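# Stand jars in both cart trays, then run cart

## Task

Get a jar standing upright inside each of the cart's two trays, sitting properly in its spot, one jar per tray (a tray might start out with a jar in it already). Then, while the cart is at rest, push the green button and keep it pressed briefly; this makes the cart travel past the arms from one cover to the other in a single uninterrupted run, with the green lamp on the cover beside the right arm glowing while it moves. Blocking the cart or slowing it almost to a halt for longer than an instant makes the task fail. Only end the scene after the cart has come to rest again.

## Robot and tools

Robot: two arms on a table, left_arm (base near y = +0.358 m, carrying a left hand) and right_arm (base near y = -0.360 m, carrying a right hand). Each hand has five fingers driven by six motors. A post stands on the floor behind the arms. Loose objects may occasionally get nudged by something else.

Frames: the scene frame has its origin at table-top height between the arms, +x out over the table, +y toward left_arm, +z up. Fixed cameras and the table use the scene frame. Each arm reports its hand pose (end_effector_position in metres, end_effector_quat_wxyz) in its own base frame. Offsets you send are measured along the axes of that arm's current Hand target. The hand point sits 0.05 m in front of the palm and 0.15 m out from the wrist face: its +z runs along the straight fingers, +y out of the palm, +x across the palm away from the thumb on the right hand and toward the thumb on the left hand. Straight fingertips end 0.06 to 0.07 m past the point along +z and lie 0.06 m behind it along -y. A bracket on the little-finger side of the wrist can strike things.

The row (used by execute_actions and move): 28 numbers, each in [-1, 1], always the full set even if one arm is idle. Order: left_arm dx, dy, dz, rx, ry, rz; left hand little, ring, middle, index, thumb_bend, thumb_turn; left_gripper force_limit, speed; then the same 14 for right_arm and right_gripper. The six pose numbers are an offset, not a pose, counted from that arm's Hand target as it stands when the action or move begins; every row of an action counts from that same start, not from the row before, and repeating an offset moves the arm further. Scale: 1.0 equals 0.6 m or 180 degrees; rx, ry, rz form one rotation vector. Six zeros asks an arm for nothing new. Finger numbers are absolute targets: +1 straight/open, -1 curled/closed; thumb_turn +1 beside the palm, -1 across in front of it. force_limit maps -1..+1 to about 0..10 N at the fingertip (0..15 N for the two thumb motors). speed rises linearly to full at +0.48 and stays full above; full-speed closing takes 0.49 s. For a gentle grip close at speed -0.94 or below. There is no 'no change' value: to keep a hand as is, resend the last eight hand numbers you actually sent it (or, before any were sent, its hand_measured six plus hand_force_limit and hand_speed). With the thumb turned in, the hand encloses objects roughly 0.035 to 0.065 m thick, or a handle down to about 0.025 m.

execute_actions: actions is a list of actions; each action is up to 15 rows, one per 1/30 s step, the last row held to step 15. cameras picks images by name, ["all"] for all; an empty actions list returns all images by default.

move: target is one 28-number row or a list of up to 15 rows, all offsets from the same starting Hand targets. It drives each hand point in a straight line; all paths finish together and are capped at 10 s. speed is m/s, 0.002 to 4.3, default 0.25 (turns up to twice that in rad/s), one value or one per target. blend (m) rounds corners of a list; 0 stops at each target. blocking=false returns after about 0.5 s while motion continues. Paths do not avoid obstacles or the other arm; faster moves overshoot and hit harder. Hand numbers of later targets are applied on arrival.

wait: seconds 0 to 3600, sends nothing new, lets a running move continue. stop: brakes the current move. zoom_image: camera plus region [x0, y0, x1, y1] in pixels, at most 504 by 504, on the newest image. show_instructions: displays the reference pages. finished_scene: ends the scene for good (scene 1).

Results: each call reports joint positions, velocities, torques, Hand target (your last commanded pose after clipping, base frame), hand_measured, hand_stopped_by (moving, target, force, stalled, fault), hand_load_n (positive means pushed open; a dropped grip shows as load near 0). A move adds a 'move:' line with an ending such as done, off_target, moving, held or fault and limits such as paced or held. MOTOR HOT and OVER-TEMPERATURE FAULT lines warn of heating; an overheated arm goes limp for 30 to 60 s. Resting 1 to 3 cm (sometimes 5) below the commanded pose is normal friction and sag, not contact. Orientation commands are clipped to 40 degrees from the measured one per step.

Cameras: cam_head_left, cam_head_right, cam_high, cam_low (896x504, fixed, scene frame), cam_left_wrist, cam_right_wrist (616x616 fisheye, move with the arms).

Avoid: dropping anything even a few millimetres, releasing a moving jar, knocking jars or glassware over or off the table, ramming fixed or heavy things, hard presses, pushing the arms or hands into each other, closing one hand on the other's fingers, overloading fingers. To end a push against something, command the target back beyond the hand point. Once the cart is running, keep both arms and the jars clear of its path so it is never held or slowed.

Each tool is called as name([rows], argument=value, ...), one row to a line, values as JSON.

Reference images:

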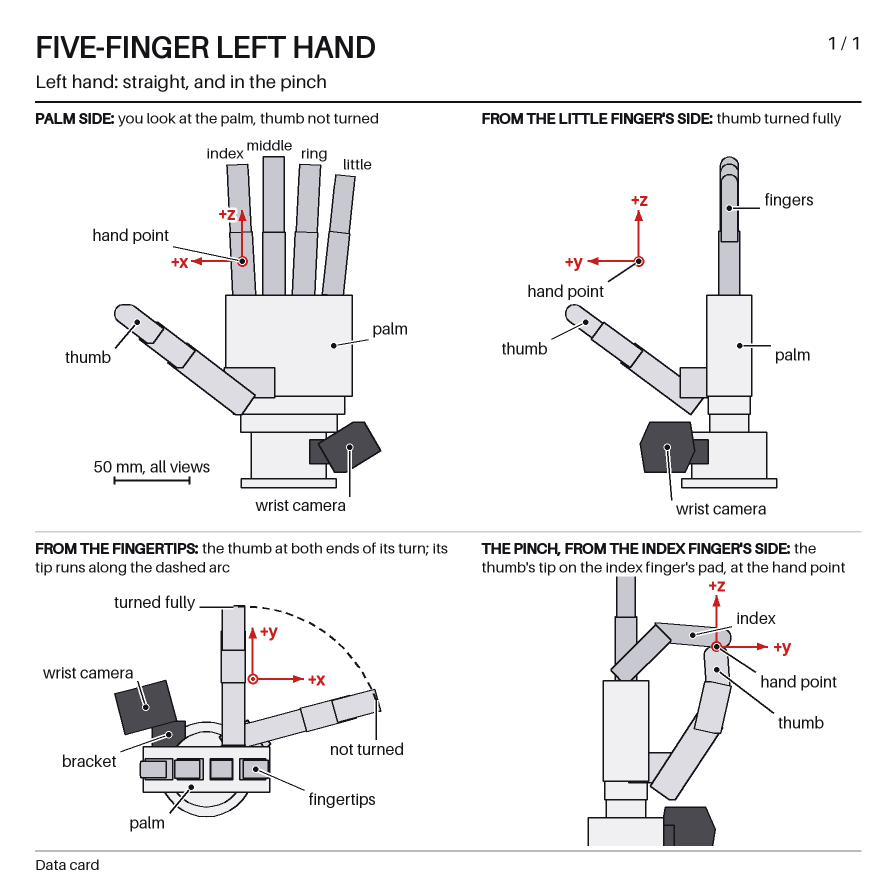

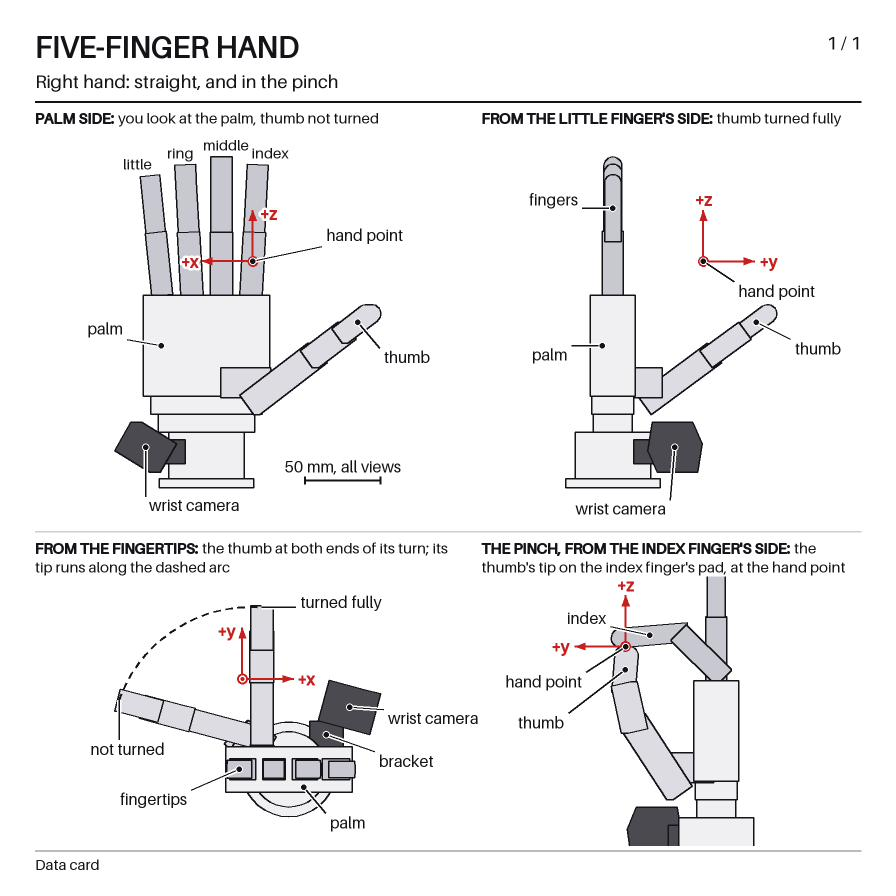

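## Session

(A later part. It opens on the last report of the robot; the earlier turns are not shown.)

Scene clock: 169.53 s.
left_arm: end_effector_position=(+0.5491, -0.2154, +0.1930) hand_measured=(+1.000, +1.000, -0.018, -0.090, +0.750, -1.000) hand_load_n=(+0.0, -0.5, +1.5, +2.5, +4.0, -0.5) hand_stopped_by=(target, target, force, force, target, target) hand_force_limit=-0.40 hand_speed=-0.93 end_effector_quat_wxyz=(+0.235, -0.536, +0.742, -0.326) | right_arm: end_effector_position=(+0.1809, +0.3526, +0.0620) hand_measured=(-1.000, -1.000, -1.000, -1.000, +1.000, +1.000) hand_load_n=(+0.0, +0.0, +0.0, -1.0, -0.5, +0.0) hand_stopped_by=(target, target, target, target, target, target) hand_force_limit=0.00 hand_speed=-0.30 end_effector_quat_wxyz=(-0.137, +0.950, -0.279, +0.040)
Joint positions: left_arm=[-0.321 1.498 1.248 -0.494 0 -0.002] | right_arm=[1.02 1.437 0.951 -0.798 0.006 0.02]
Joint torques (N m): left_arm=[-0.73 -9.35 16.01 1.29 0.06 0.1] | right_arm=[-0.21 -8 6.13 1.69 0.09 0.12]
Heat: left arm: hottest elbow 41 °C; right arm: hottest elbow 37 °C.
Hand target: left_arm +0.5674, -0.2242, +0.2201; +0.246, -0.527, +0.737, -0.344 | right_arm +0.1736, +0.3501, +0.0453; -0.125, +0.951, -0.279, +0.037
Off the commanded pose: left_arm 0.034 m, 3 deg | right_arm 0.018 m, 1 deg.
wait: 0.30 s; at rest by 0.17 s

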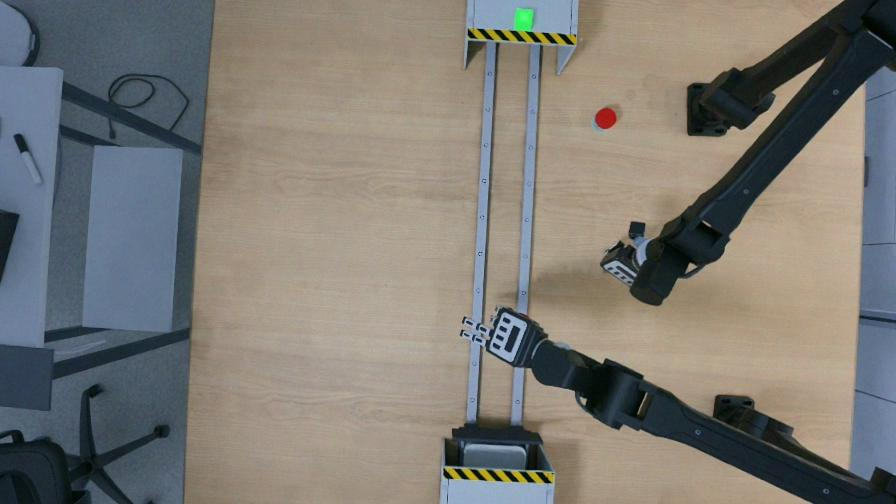

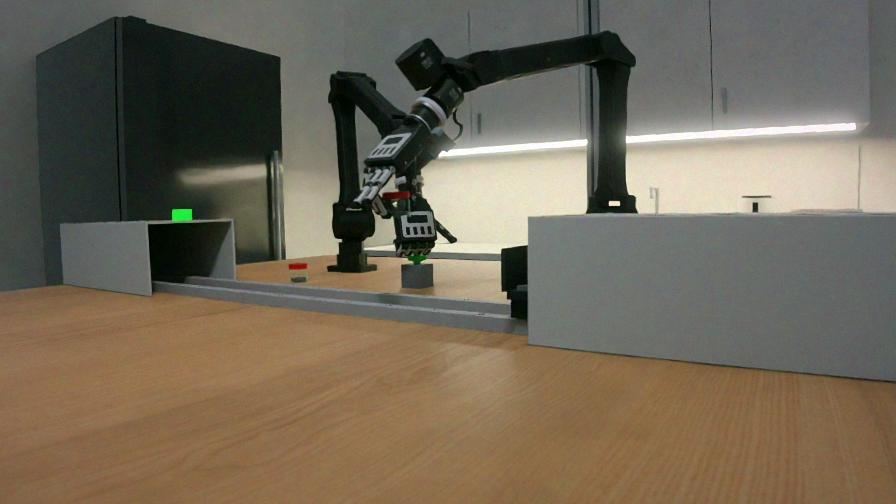

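move(target=[0,0,0,0,0,0,1,1,-0.3,-0.3,0.75,-1,-0.4,-0.93,0,-0.0151,-0.0564,0,0,0,-1,-1,-1,-1,1,1,0,-0.3], speed=0.1, cameras=["cam_high"])

wait(seconds=1.0, cameras=["cam_high","cam_left_wrist","cam_low"])

wait(seconds=1.0, cameras=["cam_high","cam_left_wrist","cam_low"])

wait(seconds=0.7, cameras=["cam_high","cam_left_wrist","cam_low"])

wait(seconds=0.5, cameras=["cam_high","cam_left_wrist","cam_low"])

Scene clock: 171.97 s.
left_arm: end_effector_position=(+0.5491, -0.2154, +0.1930) hand_measured=(+1.000, +1.000, -0.018, -0.090, +0.750, -1.000) hand_load_n=(-0.5, +0.0, +1.5, +2.5, +4.0, -0.5) hand_stopped_by=(target, target, force, force, target, target) hand_force_limit=-0.40 hand_speed=-0.93 end_effector_quat_wxyz=(+0.235, -0.536, +0.742, -0.326) | right_arm: end_effector_position=(+0.1721, +0.3385, +0.0682) hand_measured=(-1.000, -1.000, -1.000, -1.000, +1.000, +1.000) hand_load_n=(+0.0, +0.0, +0.0, +0.0, +0.0, +0.0) hand_stopped_by=(target, target, target, target, target, target) hand_force_limit=0.00 hand_speed=-0.30 end_effector_quat_wxyz=(-0.115, +0.952, -0.281, +0.034)
Joint positions: left_arm=[-0.321 1.498 1.248 -0.494 0 -0.002] | right_arm=[1.02 1.418 0.951 -0.864 0.006 0.023]
Joint torques (N m): left_arm=[-0.73 -9.58 16.01 1.26 0.07 0.1] | right_arm=[-0.09 -9.64 10.73 0.25 0.07 0.11]
Heat: left arm: hottest elbow 41 °C; right arm: hottest elbow 37 °C.
Hand target: left_arm +0.5674, -0.2242, +0.2201; +0.246, -0.527, +0.737, -0.344 | right_arm +0.1736, +0.3500, +0.0802; -0.125, +0.951, -0.279, +0.037
Off the commanded pose: left_arm 0.034 m, 3 deg | right_arm 0.017 m, 1 deg.
move: off_target (right_arm)

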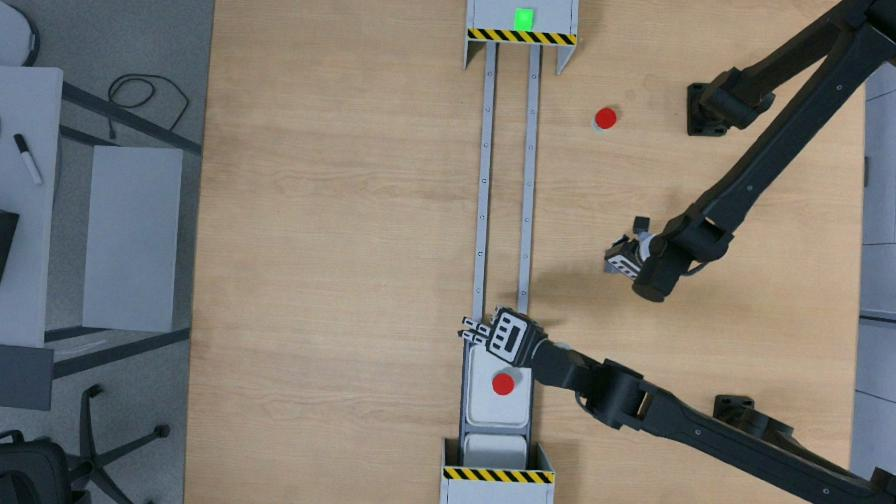

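Scene clock: 172.97 s.
left_arm: end_effector_position=(+0.5491, -0.2154, +0.1930) hand_measured=(+1.000, +1.000, -0.018, -0.090, +0.750, -1.000) hand_load_n=(+0.0, +0.0, +1.5, +2.0, +4.5, +0.0) hand_stopped_by=(target, target, force, force, target, target) hand_force_limit=-0.40 hand_speed=-0.93 end_effector_quat_wxyz=(+0.235, -0.536, +0.742, -0.326) | right_arm: end_effector_position=(+0.1721, +0.3385, +0.0682) hand_measured=(-1.000, -1.000, -1.000, -1.000, +1.000, +1.000) hand_load_n=(+0.0, +0.0, +0.0, +0.0, +0.0, +0.0) hand_stopped_by=(target, target, target, target, target, target) hand_force_limit=0.00 hand_speed=-0.30 end_effector_quat_wxyz=(-0.115, +0.952, -0.281, +0.034)
Joint positions: left_arm=[-0.321 1.498 1.248 -0.494 0 -0.002] | right_arm=[1.02 1.418 0.951 -0.864 0.006 0.023]
Joint torques (N m): left_arm=[-0.97 -9.47 16.01 1.24 0.07 0.1] | right_arm=[-0.32 -9.52 10.67 0.23 0.07 0.1]
Heat: left arm: hottest elbow 42 °C; right arm: hottest elbow 37 °C.
Hand target: left_arm +0.5674, -0.2242, +0.2201; +0.246, -0.527, +0.737, -0.344 | right_arm +0.1736, +0.3500, +0.0802; -0.125, +0.951, -0.279, +0.037
Off the commanded pose: left_arm 0.034 m, 3 deg | right_arm 0.017 m, 1 deg.
wait: 1.00 s; at rest by 0.17 s
cam_left_wrist: T_world_to_cam=[[0.53588, -0.49072, 0.68705, -0.53004], [-0.76819, -0.62103, 0.1556, 0.25612], [0.35032, -0.61116, -0.70976, -0.07575]] pos_world=[0.50732, -0.14733, 0.27054]
Images, in order (width x height): cam_high 896x504, cam_low 896x504, cam_left_wrist 616x616.

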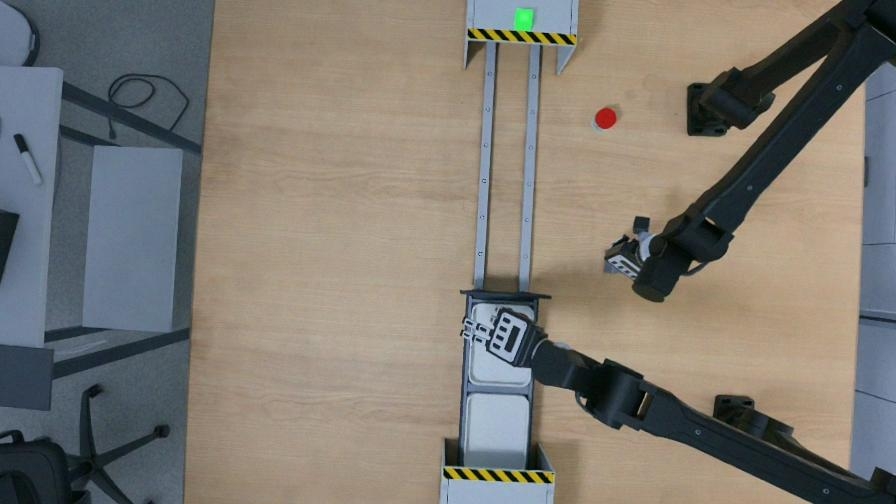

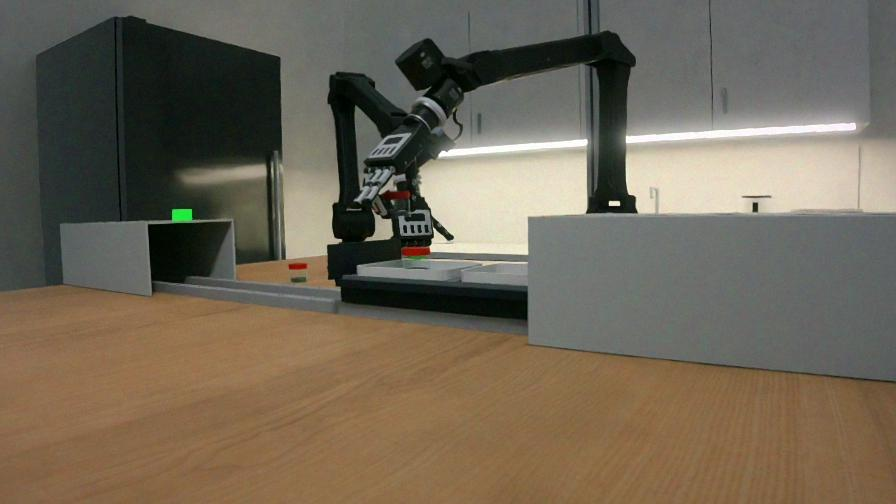

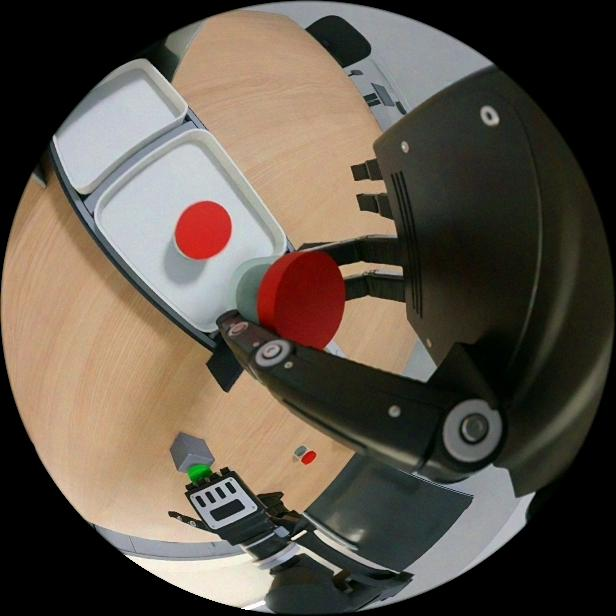

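Scene clock: 173.97 s.
left_arm: end_effector_position=(+0.5491, -0.2154, +0.1930) hand_measured=(+1.000, +1.000, -0.018, -0.090, +0.750, -1.000) hand_load_n=(-0.5, +0.0, +1.5, +2.5, +4.0, +0.0) hand_stopped_by=(target, target, force, force, target, target) hand_force_limit=-0.40 hand_speed=-0.93 end_effector_quat_wxyz=(+0.235, -0.536, +0.742, -0.326) | right_arm: end_effector_position=(+0.1721, +0.3385, +0.0682) hand_measured=(-1.000, -1.000, -1.000, -1.000, +1.000, +1.000) hand_load_n=(+0.0, +0.0, +0.0, -0.5, +0.0, +0.0) hand_stopped_by=(target, target, target, target, target, target) hand_force_limit=0.00 hand_speed=-0.30 end_effector_quat_wxyz=(-0.115, +0.952, -0.281, +0.034)
Joint positions: left_arm=[-0.321 1.498 1.248 -0.494 0 -0.002] | right_arm=[1.02 1.418 0.951 -0.864 0.006 0.023]
Joint torques (N m): left_arm=[-0.91 -9.52 16.09 1.26 0.07 0.09] | right_arm=[-0.15 -9.58 10.73 0.23 0.06 0.11]
Heat: left arm: hottest elbow 42 °C; right arm: hottest elbow 37 °C.
Hand target: left_arm +0.5674, -0.2242, +0.2201; +0.246, -0.527, +0.737, -0.344 | right_arm +0.1736, +0.3500, +0.0802; -0.125, +0.951, -0.279, +0.037
Off the commanded pose: left_arm 0.034 m, 3 deg | right_arm 0.017 m, 1 deg.
wait: 1.00 s; at rest by 0.17 s
cam_left_wrist: T_world_to_cam=[[0.53588, -0.49072, 0.68705, -0.53004], [-0.76819, -0.62103, 0.1556, 0.25612], [0.35032, -0.61116, -0.70976, -0.07575]] pos_world=[0.50732, -0.14733, 0.27054]
Images, in order (width x height): cam_high 896x504, cam_low 896x504, cam_left_wrist 616x616.

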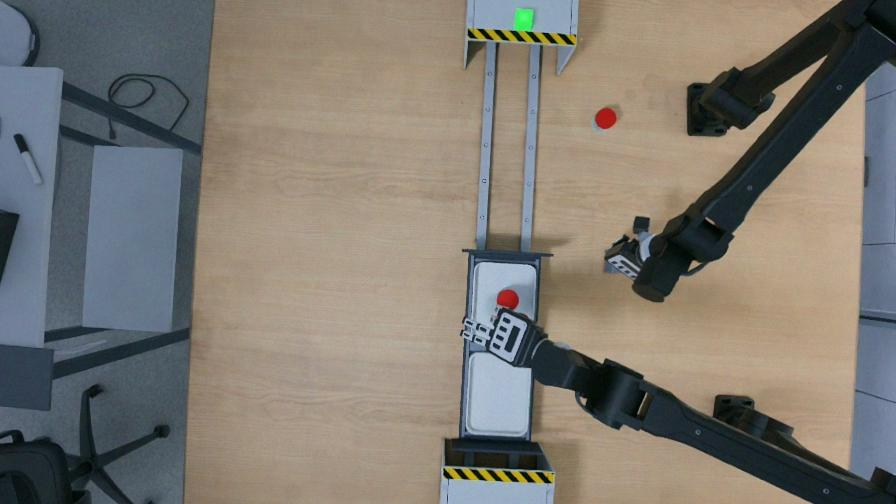

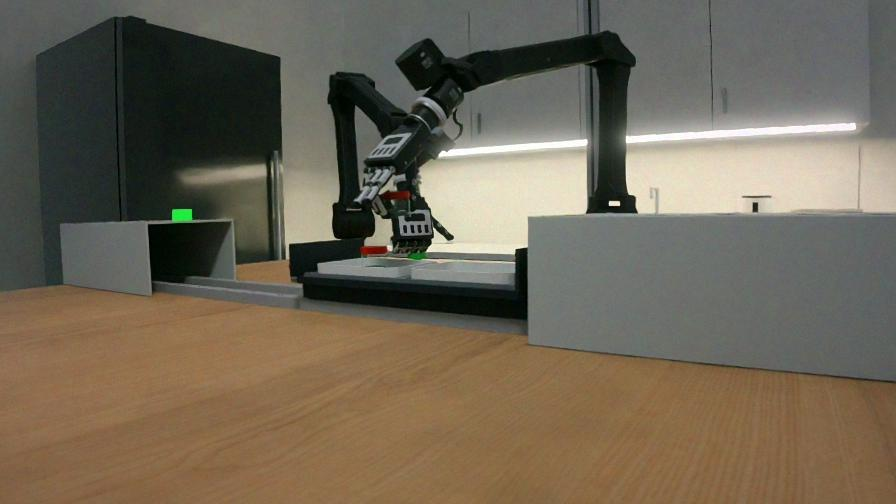

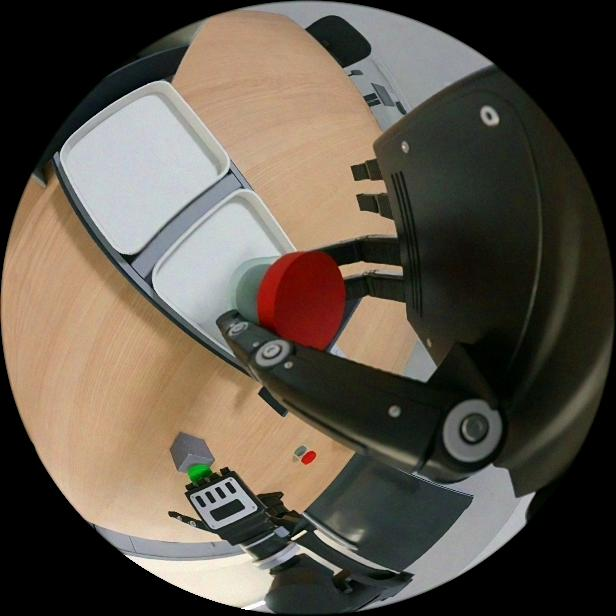

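Scene clock: 174.67 s.
left_arm: end_effector_position=(+0.5491, -0.2154, +0.1930) hand_measured=(+1.000, +1.000, -0.018, -0.090, +0.750, -1.000) hand_load_n=(+0.0, -0.5, +1.5, +2.5, +4.0, -0.5) hand_stopped_by=(target, target, force, force, target, target) hand_force_limit=-0.40 hand_speed=-0.93 end_effector_quat_wxyz=(+0.235, -0.536, +0.742, -0.326) | right_arm: end_effector_position=(+0.1721, +0.3385, +0.0682) hand_measured=(-1.000, -1.000, -1.000, -1.000, +1.000, +1.000) hand_load_n=(+0.0, +0.0, +0.0, +0.0, +0.0, +0.0) hand_stopped_by=(target, target, target, target, target, target) hand_force_limit=0.00 hand_speed=-0.30 end_effector_quat_wxyz=(-0.115, +0.952, -0.281, +0.034)
Joint positions: left_arm=[-0.321 1.498 1.248 -0.494 0 -0.002] | right_arm=[1.02 1.418 0.951 -0.864 0.006 0.023]
Joint torques (N m): left_arm=[-1.03 -9.47 16.08 1.33 0.07 0.1] | right_arm=[-0.15 -9.58 10.73 0.21 0.07 0.11]
Heat: left arm: hottest elbow 42 °C; right arm: hottest elbow 36 °C.
Hand target: left_arm +0.5674, -0.2242, +0.2201; +0.246, -0.527, +0.737, -0.344 | right_arm +0.1736, +0.3500, +0.0802; -0.125, +0.951, -0.279, +0.037
Off the commanded pose: left_arm 0.034 m, 3 deg | right_arm 0.017 m, 1 deg.
wait: 0.70 s; at rest by 0.17 s
cam_left_wrist: T_world_to_cam=[[0.53588, -0.49072, 0.68705, -0.53004], [-0.76819, -0.62103, 0.1556, 0.25612], [0.35032, -0.61116, -0.70976, -0.07575]] pos_world=[0.50732, -0.14733, 0.27054]
Images, in order (width x height): cam_high 896x504, cam_low 896x504, cam_left_wrist 616x616.

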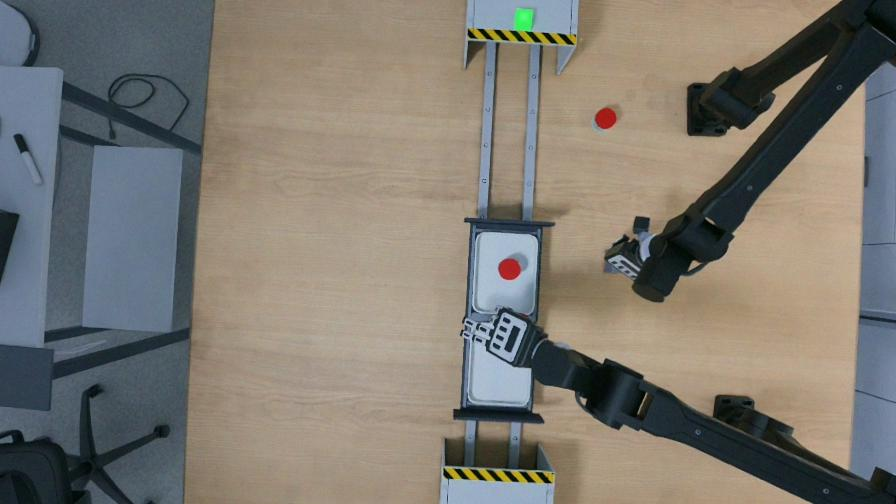

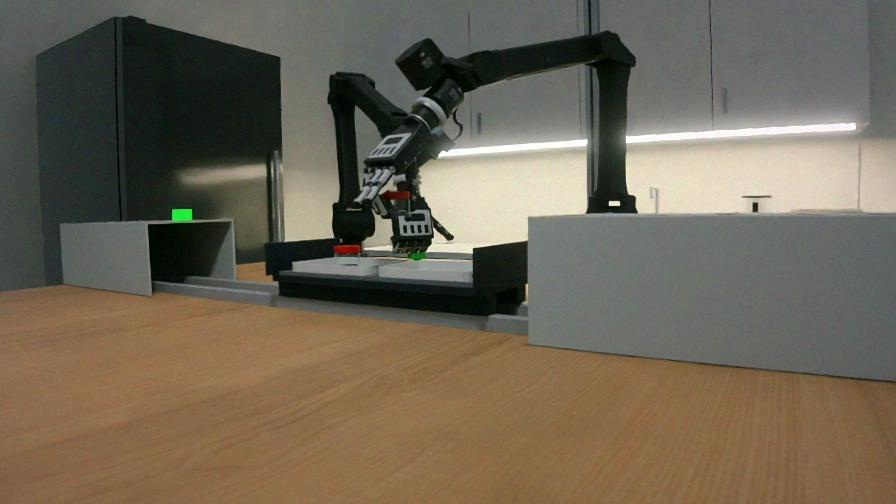

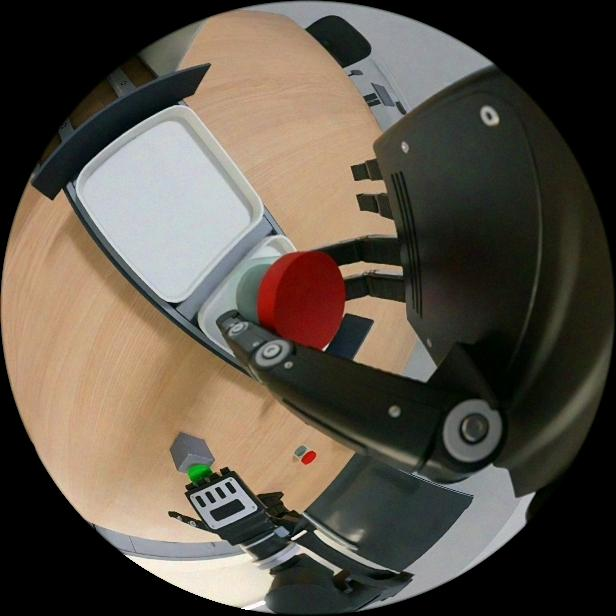

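Scene clock: 175.17 s.
left_arm: end_effector_position=(+0.5491, -0.2154, +0.1930) hand_measured=(+1.000, +1.000, -0.018, -0.090, +0.750, -1.000) hand_load_n=(+0.0, +0.0, +2.0, +2.5, +4.0, +0.0) hand_stopped_by=(target, target, force, force, target, target) hand_force_limit=-0.40 hand_speed=-0.93 end_effector_quat_wxyz=(+0.235, -0.536, +0.742, -0.326) | right_arm: end_effector_position=(+0.1721, +0.3385, +0.0682) hand_measured=(-1.000, -1.000, -1.000, -1.000, +1.000, +1.000) hand_load_n=(+0.0, +0.0, +0.0, +0.0, +0.0, +0.0) hand_stopped_by=(target, target, target, target, target, target) hand_force_limit=0.00 hand_speed=-0.30 end_effector_quat_wxyz=(-0.115, +0.952, -0.281, +0.034)
Joint positions: left_arm=[-0.321 1.498 1.248 -0.494 0 -0.002] | right_arm=[1.02 1.418 0.951 -0.864 0.006 0.023]
Joint torques (N m): left_arm=[-0.85 -9.41 16.08 1.26 0.08 0.11] | right_arm=[-0.26 -9.64 10.73 0.23 0.07 0.1]
Heat: left arm: hottest elbow 42 °C; right arm: hottest elbow 36 °C.
Hand target: left_arm +0.5674, -0.2242, +0.2201; +0.246, -0.527, +0.737, -0.344 | right_arm +0.1736, +0.3500, +0.0802; -0.125, +0.951, -0.279, +0.037
Off the commanded pose: left_arm 0.034 m, 3 deg | right_arm 0.017 m, 1 deg.
wait: 0.50 s; at rest by 0.17 s
cam_left_wrist: T_world_to_cam=[[0.53588, -0.49072, 0.68705, -0.53004], [-0.76819, -0.62103, 0.1556, 0.25612], [0.35032, -0.61116, -0.70976, -0.07575]] pos_world=[0.50732, -0.14733, 0.27054]
Images, in order (width x height): cam_high 896x504, cam_low 896x504, cam_left_wrist 616x616.

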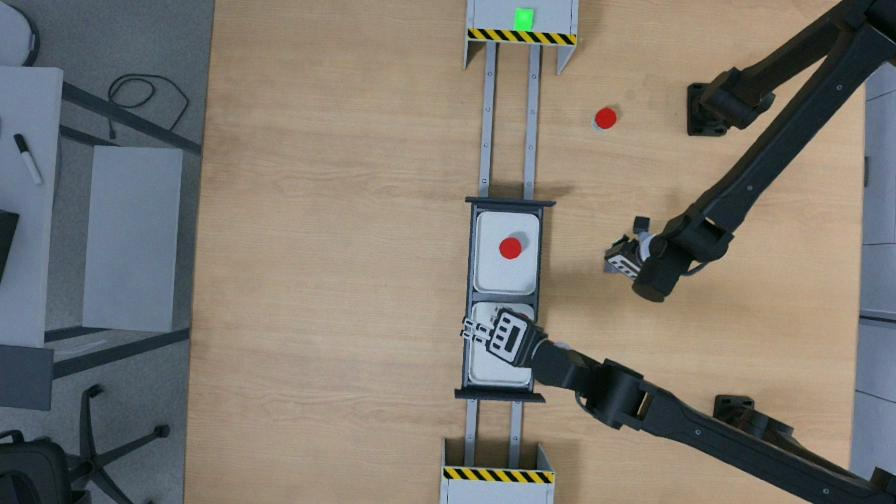

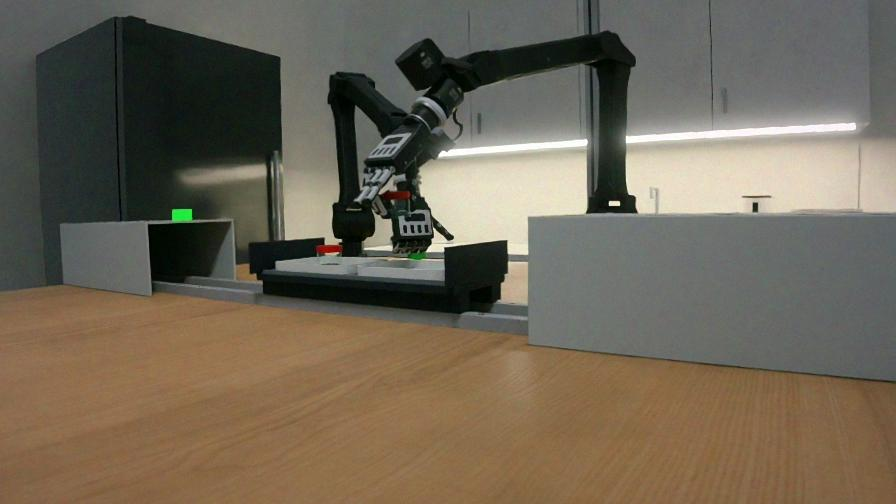

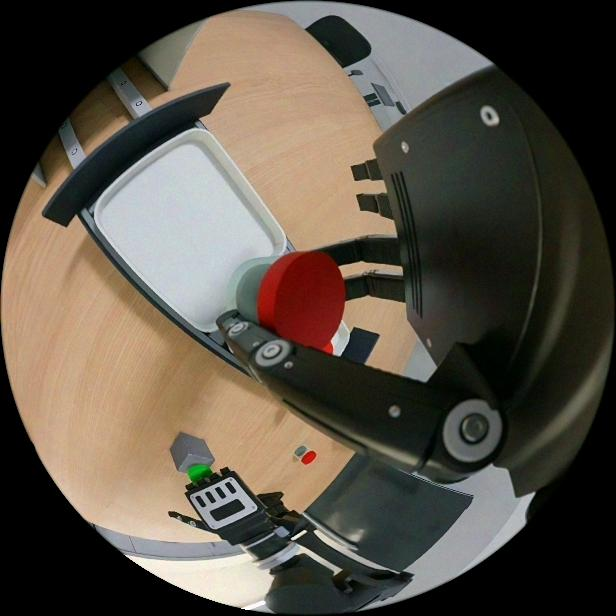

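move(target=[0,0,0,0,0,0,1,1,-0.3,-0.3,0.75,-1,-0.4,-0.93,0,-0.0151,-0.0564,0,0,0,-1,-1,-1,-1,1,1,0,-0.3], speed=0.02, blocking=false)

execute_actions([
  [[0,0,0,0,0,0,1,1,-0.3,-0.3,0.75,-1,-0.4,-0.93,0,0,0,0,0,0,-1,-1,-1,-1,1,1,0,-0.3]],
])

Scene clock: 187.93 s.
left_arm: end_effector_position=(+0.5491, -0.2154, +0.1930) hand_measured=(+1.000, +1.000, -0.018, -0.090, +0.750, -1.000) hand_load_n=(+0.0, +0.0, +2.0, +2.5, +4.0, -0.5) hand_stopped_by=(target, target, force, force, target, target) hand_force_limit=-0.40 hand_speed=-0.93 end_effector_quat_wxyz=(+0.235, -0.536, +0.742, -0.326) | right_arm: end_effector_position=(+0.1688, +0.3330, +0.0689) hand_measured=(-1.000, -1.000, -1.000, -1.000, +1.000, +1.000) hand_load_n=(+0.0, +0.0, +0.0, +0.0, +0.0, +0.0) hand_stopped_by=(target, target, target, target, target, target) hand_force_limit=0.00 hand_speed=-0.30 end_effector_quat_wxyz=(-0.104, +0.953, -0.282, +0.031)
Joint positions: left_arm=[-0.321 1.498 1.248 -0.494 0 -0.002] | right_arm=[1.02 1.416 0.951 -0.887 0.006 0.023]
Joint velocities: left_arm=[within noise] | right_arm=[0.005 -0.005 -0.017 -0.066 0.037 0.022]
Joint torques (N m): left_arm=[-1.03 -9.47 16.02 1.25 0.06 0.1] | right_arm=[-0.21 -10.29 11.9 0.4 0.05 0.11]
Heat: left arm: hottest elbow 43 °C; right arm: hottest elbow 36 °C.
Hand target: left_arm +0.5674, -0.2242, +0.2201; +0.246, -0.527, +0.737, -0.344 | right_arm +0.1736, +0.3500, +0.0901; -0.125, +0.951, -0.279, +0.037
Off the commanded pose: left_arm 0.034 m, 3 deg | right_arm 0.050 m, 2 deg.
move: running

execute_actions rows are refused until a result has shown your move's end: call wait (it returns as soon as the move ends) or stop first; nothing of this call was run

wait(seconds=1, cameras=["cam_high", "cam_low"])

zoom_image(camera="cam_high", region=[440, 0, 600, 160])

zoom_image(camera="cam_low", region=[350, 160, 490, 300])

Scene clock: 193.77 s.
left_arm: end_effector_position=(+0.5491, -0.2154, +0.1930) hand_measured=(+1.000, +1.000, -0.018, -0.090, +0.750, -1.000) hand_load_n=(+0.0, +0.0, +1.5, +2.5, +4.5, -0.5) hand_stopped_by=(target, target, force, force, target, target) hand_force_limit=-0.40 hand_speed=-0.93 end_effector_quat_wxyz=(+0.235, -0.536, +0.742, -0.326) | right_arm: end_effector_position=(+0.1682, +0.3322, +0.0940) hand_measured=(-1.000, -1.000, -1.000, -1.000, +1.000, +1.000) hand_load_n=(+0.0, +0.0, +0.0, +0.0, +0.0, +0.0) hand_stopped_by=(target, target, target, target, target, target) hand_force_limit=0.00 hand_speed=-0.30 end_effector_quat_wxyz=(-0.101, +0.954, -0.282, +0.030)
Joint positions: left_arm=[-0.321 1.498 1.248 -0.494 0 -0.002] | right_arm=[1.02 1.389 0.996 -0.966 0.006 0.023]
Joint torques (N m): left_arm=[-0.91 -9.47 16.01 1.25 0.07 0.1] | right_arm=[-0.21 -9.88 12.31 0.28 0.05 0.1]
Heat: left arm: hottest elbow 44 °C; right arm: hottest elbow 37 °C.
Hand target: left_arm +0.5674, -0.2242, +0.2201; +0.246, -0.527, +0.737, -0.344 | right_arm +0.1737, +0.3502, +0.1154; -0.125, +0.951, -0.279, +0.037
Off the commanded pose: left_arm 0.034 m, 3 deg | right_arm 0.028 m, 3 deg.
earlier move: off_target (right_arm)
wait: 0.00 of 1 s (the move ended)

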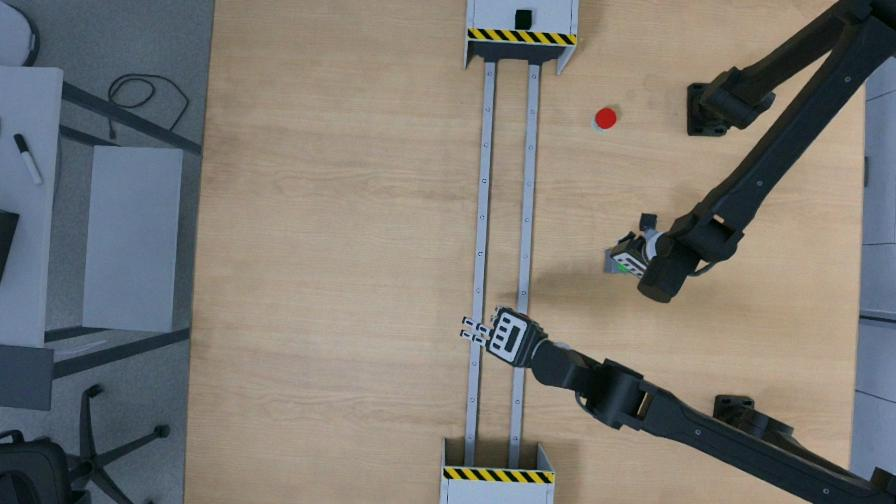

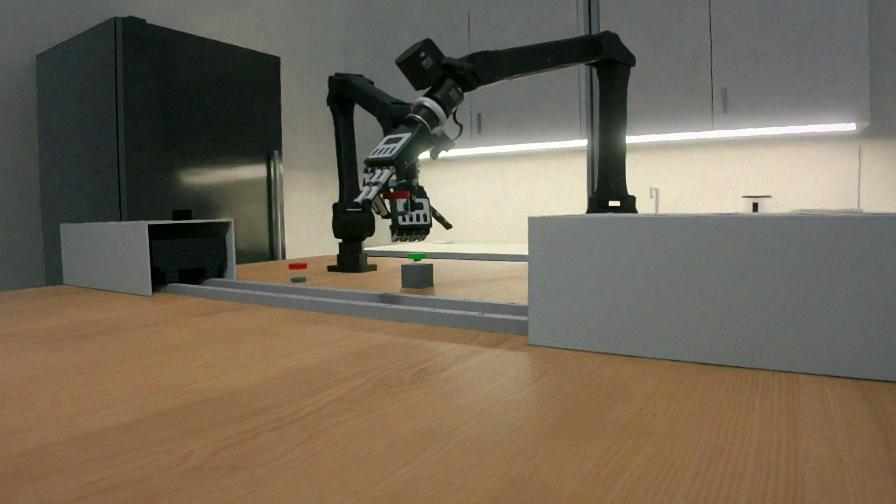

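Scaled by 3.150.

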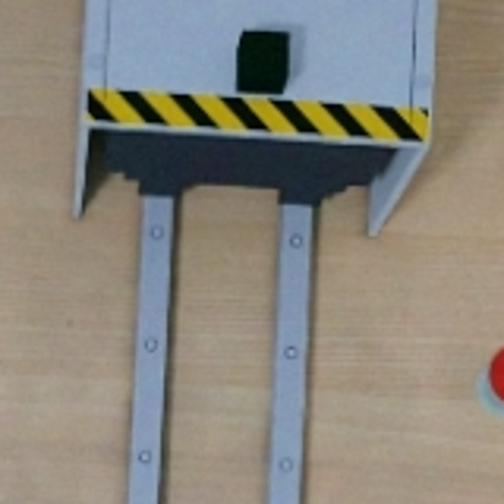

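Scaled by 3.600.

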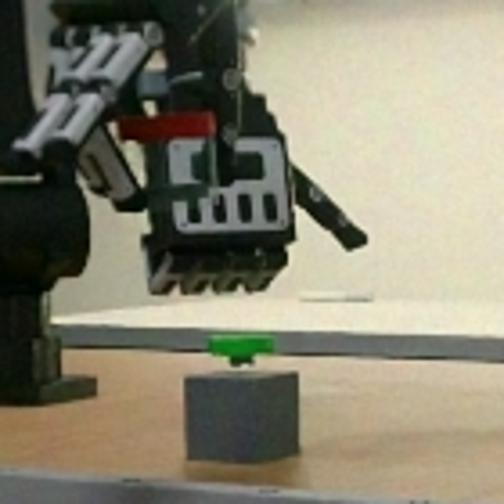

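move(target=[0.141,-0.0458,0.0808,0,0,0,1,1,-0.3,-0.3,0.75,-1,-0.4,-0.93,0,0,0,0,0,0,-1,-1,-1,-1,1,1,0,-0.3], speed=0.15, cameras=["cam_high","cam_head_left"])

Scene clock: 205.20 s.
left_arm: end_effector_position=(+0.5719, -0.3112, +0.1794) hand_measured=(+1.000, +1.000, -0.018, -0.090, +0.750, -1.000) hand_load_n=(+0.0, +0.0, +2.0, +2.5, +4.0, +0.0) hand_stopped_by=(target, target, force, force, target, target) hand_force_limit=-0.40 hand_speed=-0.93 end_effector_quat_wxyz=(+0.237, -0.526, +0.751, -0.322) | right_arm: end_effector_position=(+0.1682, +0.3322, +0.0940) hand_measured=(-1.000, -1.000, -1.000, -1.000, +1.000, +1.000) hand_load_n=(+0.0, +0.0, +0.0, +0.0, +0.0, +0.0) hand_stopped_by=(target, target, target, target, target, target) hand_force_limit=0.00 hand_speed=-0.30 end_effector_quat_wxyz=(-0.101, +0.954, -0.282, +0.030)
Joint positions: left_arm=[-0.476 1.659 1.409 -0.505 -0.11 -0.08] | right_arm=[1.02 1.389 0.996 -0.966 0.006 0.023]
Joint torques (N m): left_arm=[-0.56 -11.75 16.36 1.21 -0.18 -0.09] | right_arm=[-0.03 -10.05 12.29 0.34 0.04 0.11]
Heat: left arm: hottest elbow 45 °C; right arm: hottest elbow 37 °C.
Hand target: left_arm +0.5920, -0.3219, +0.2098; +0.246, -0.527, +0.737, -0.343 | right_arm +0.1737, +0.3502, +0.1154; -0.125, +0.951, -0.279, +0.037
Off the commanded pose: left_arm 0.038 m, 3 deg | right_arm 0.029 m, 3 deg.
move: off_target (left_arm)
Images, in order (width x height): cam_head_left 896x504, cam_high 896x504.

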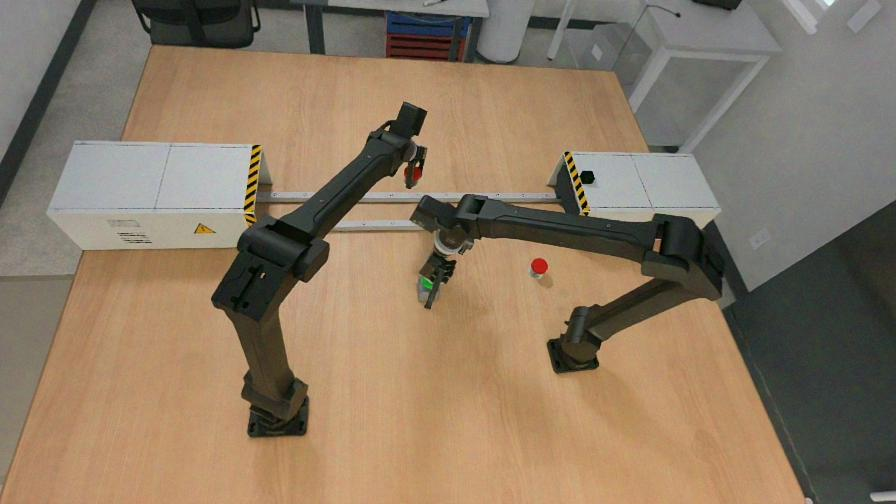

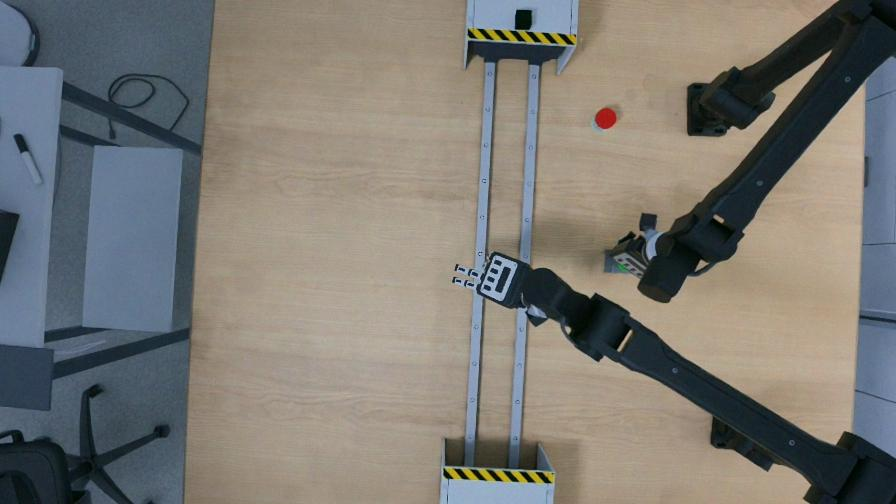

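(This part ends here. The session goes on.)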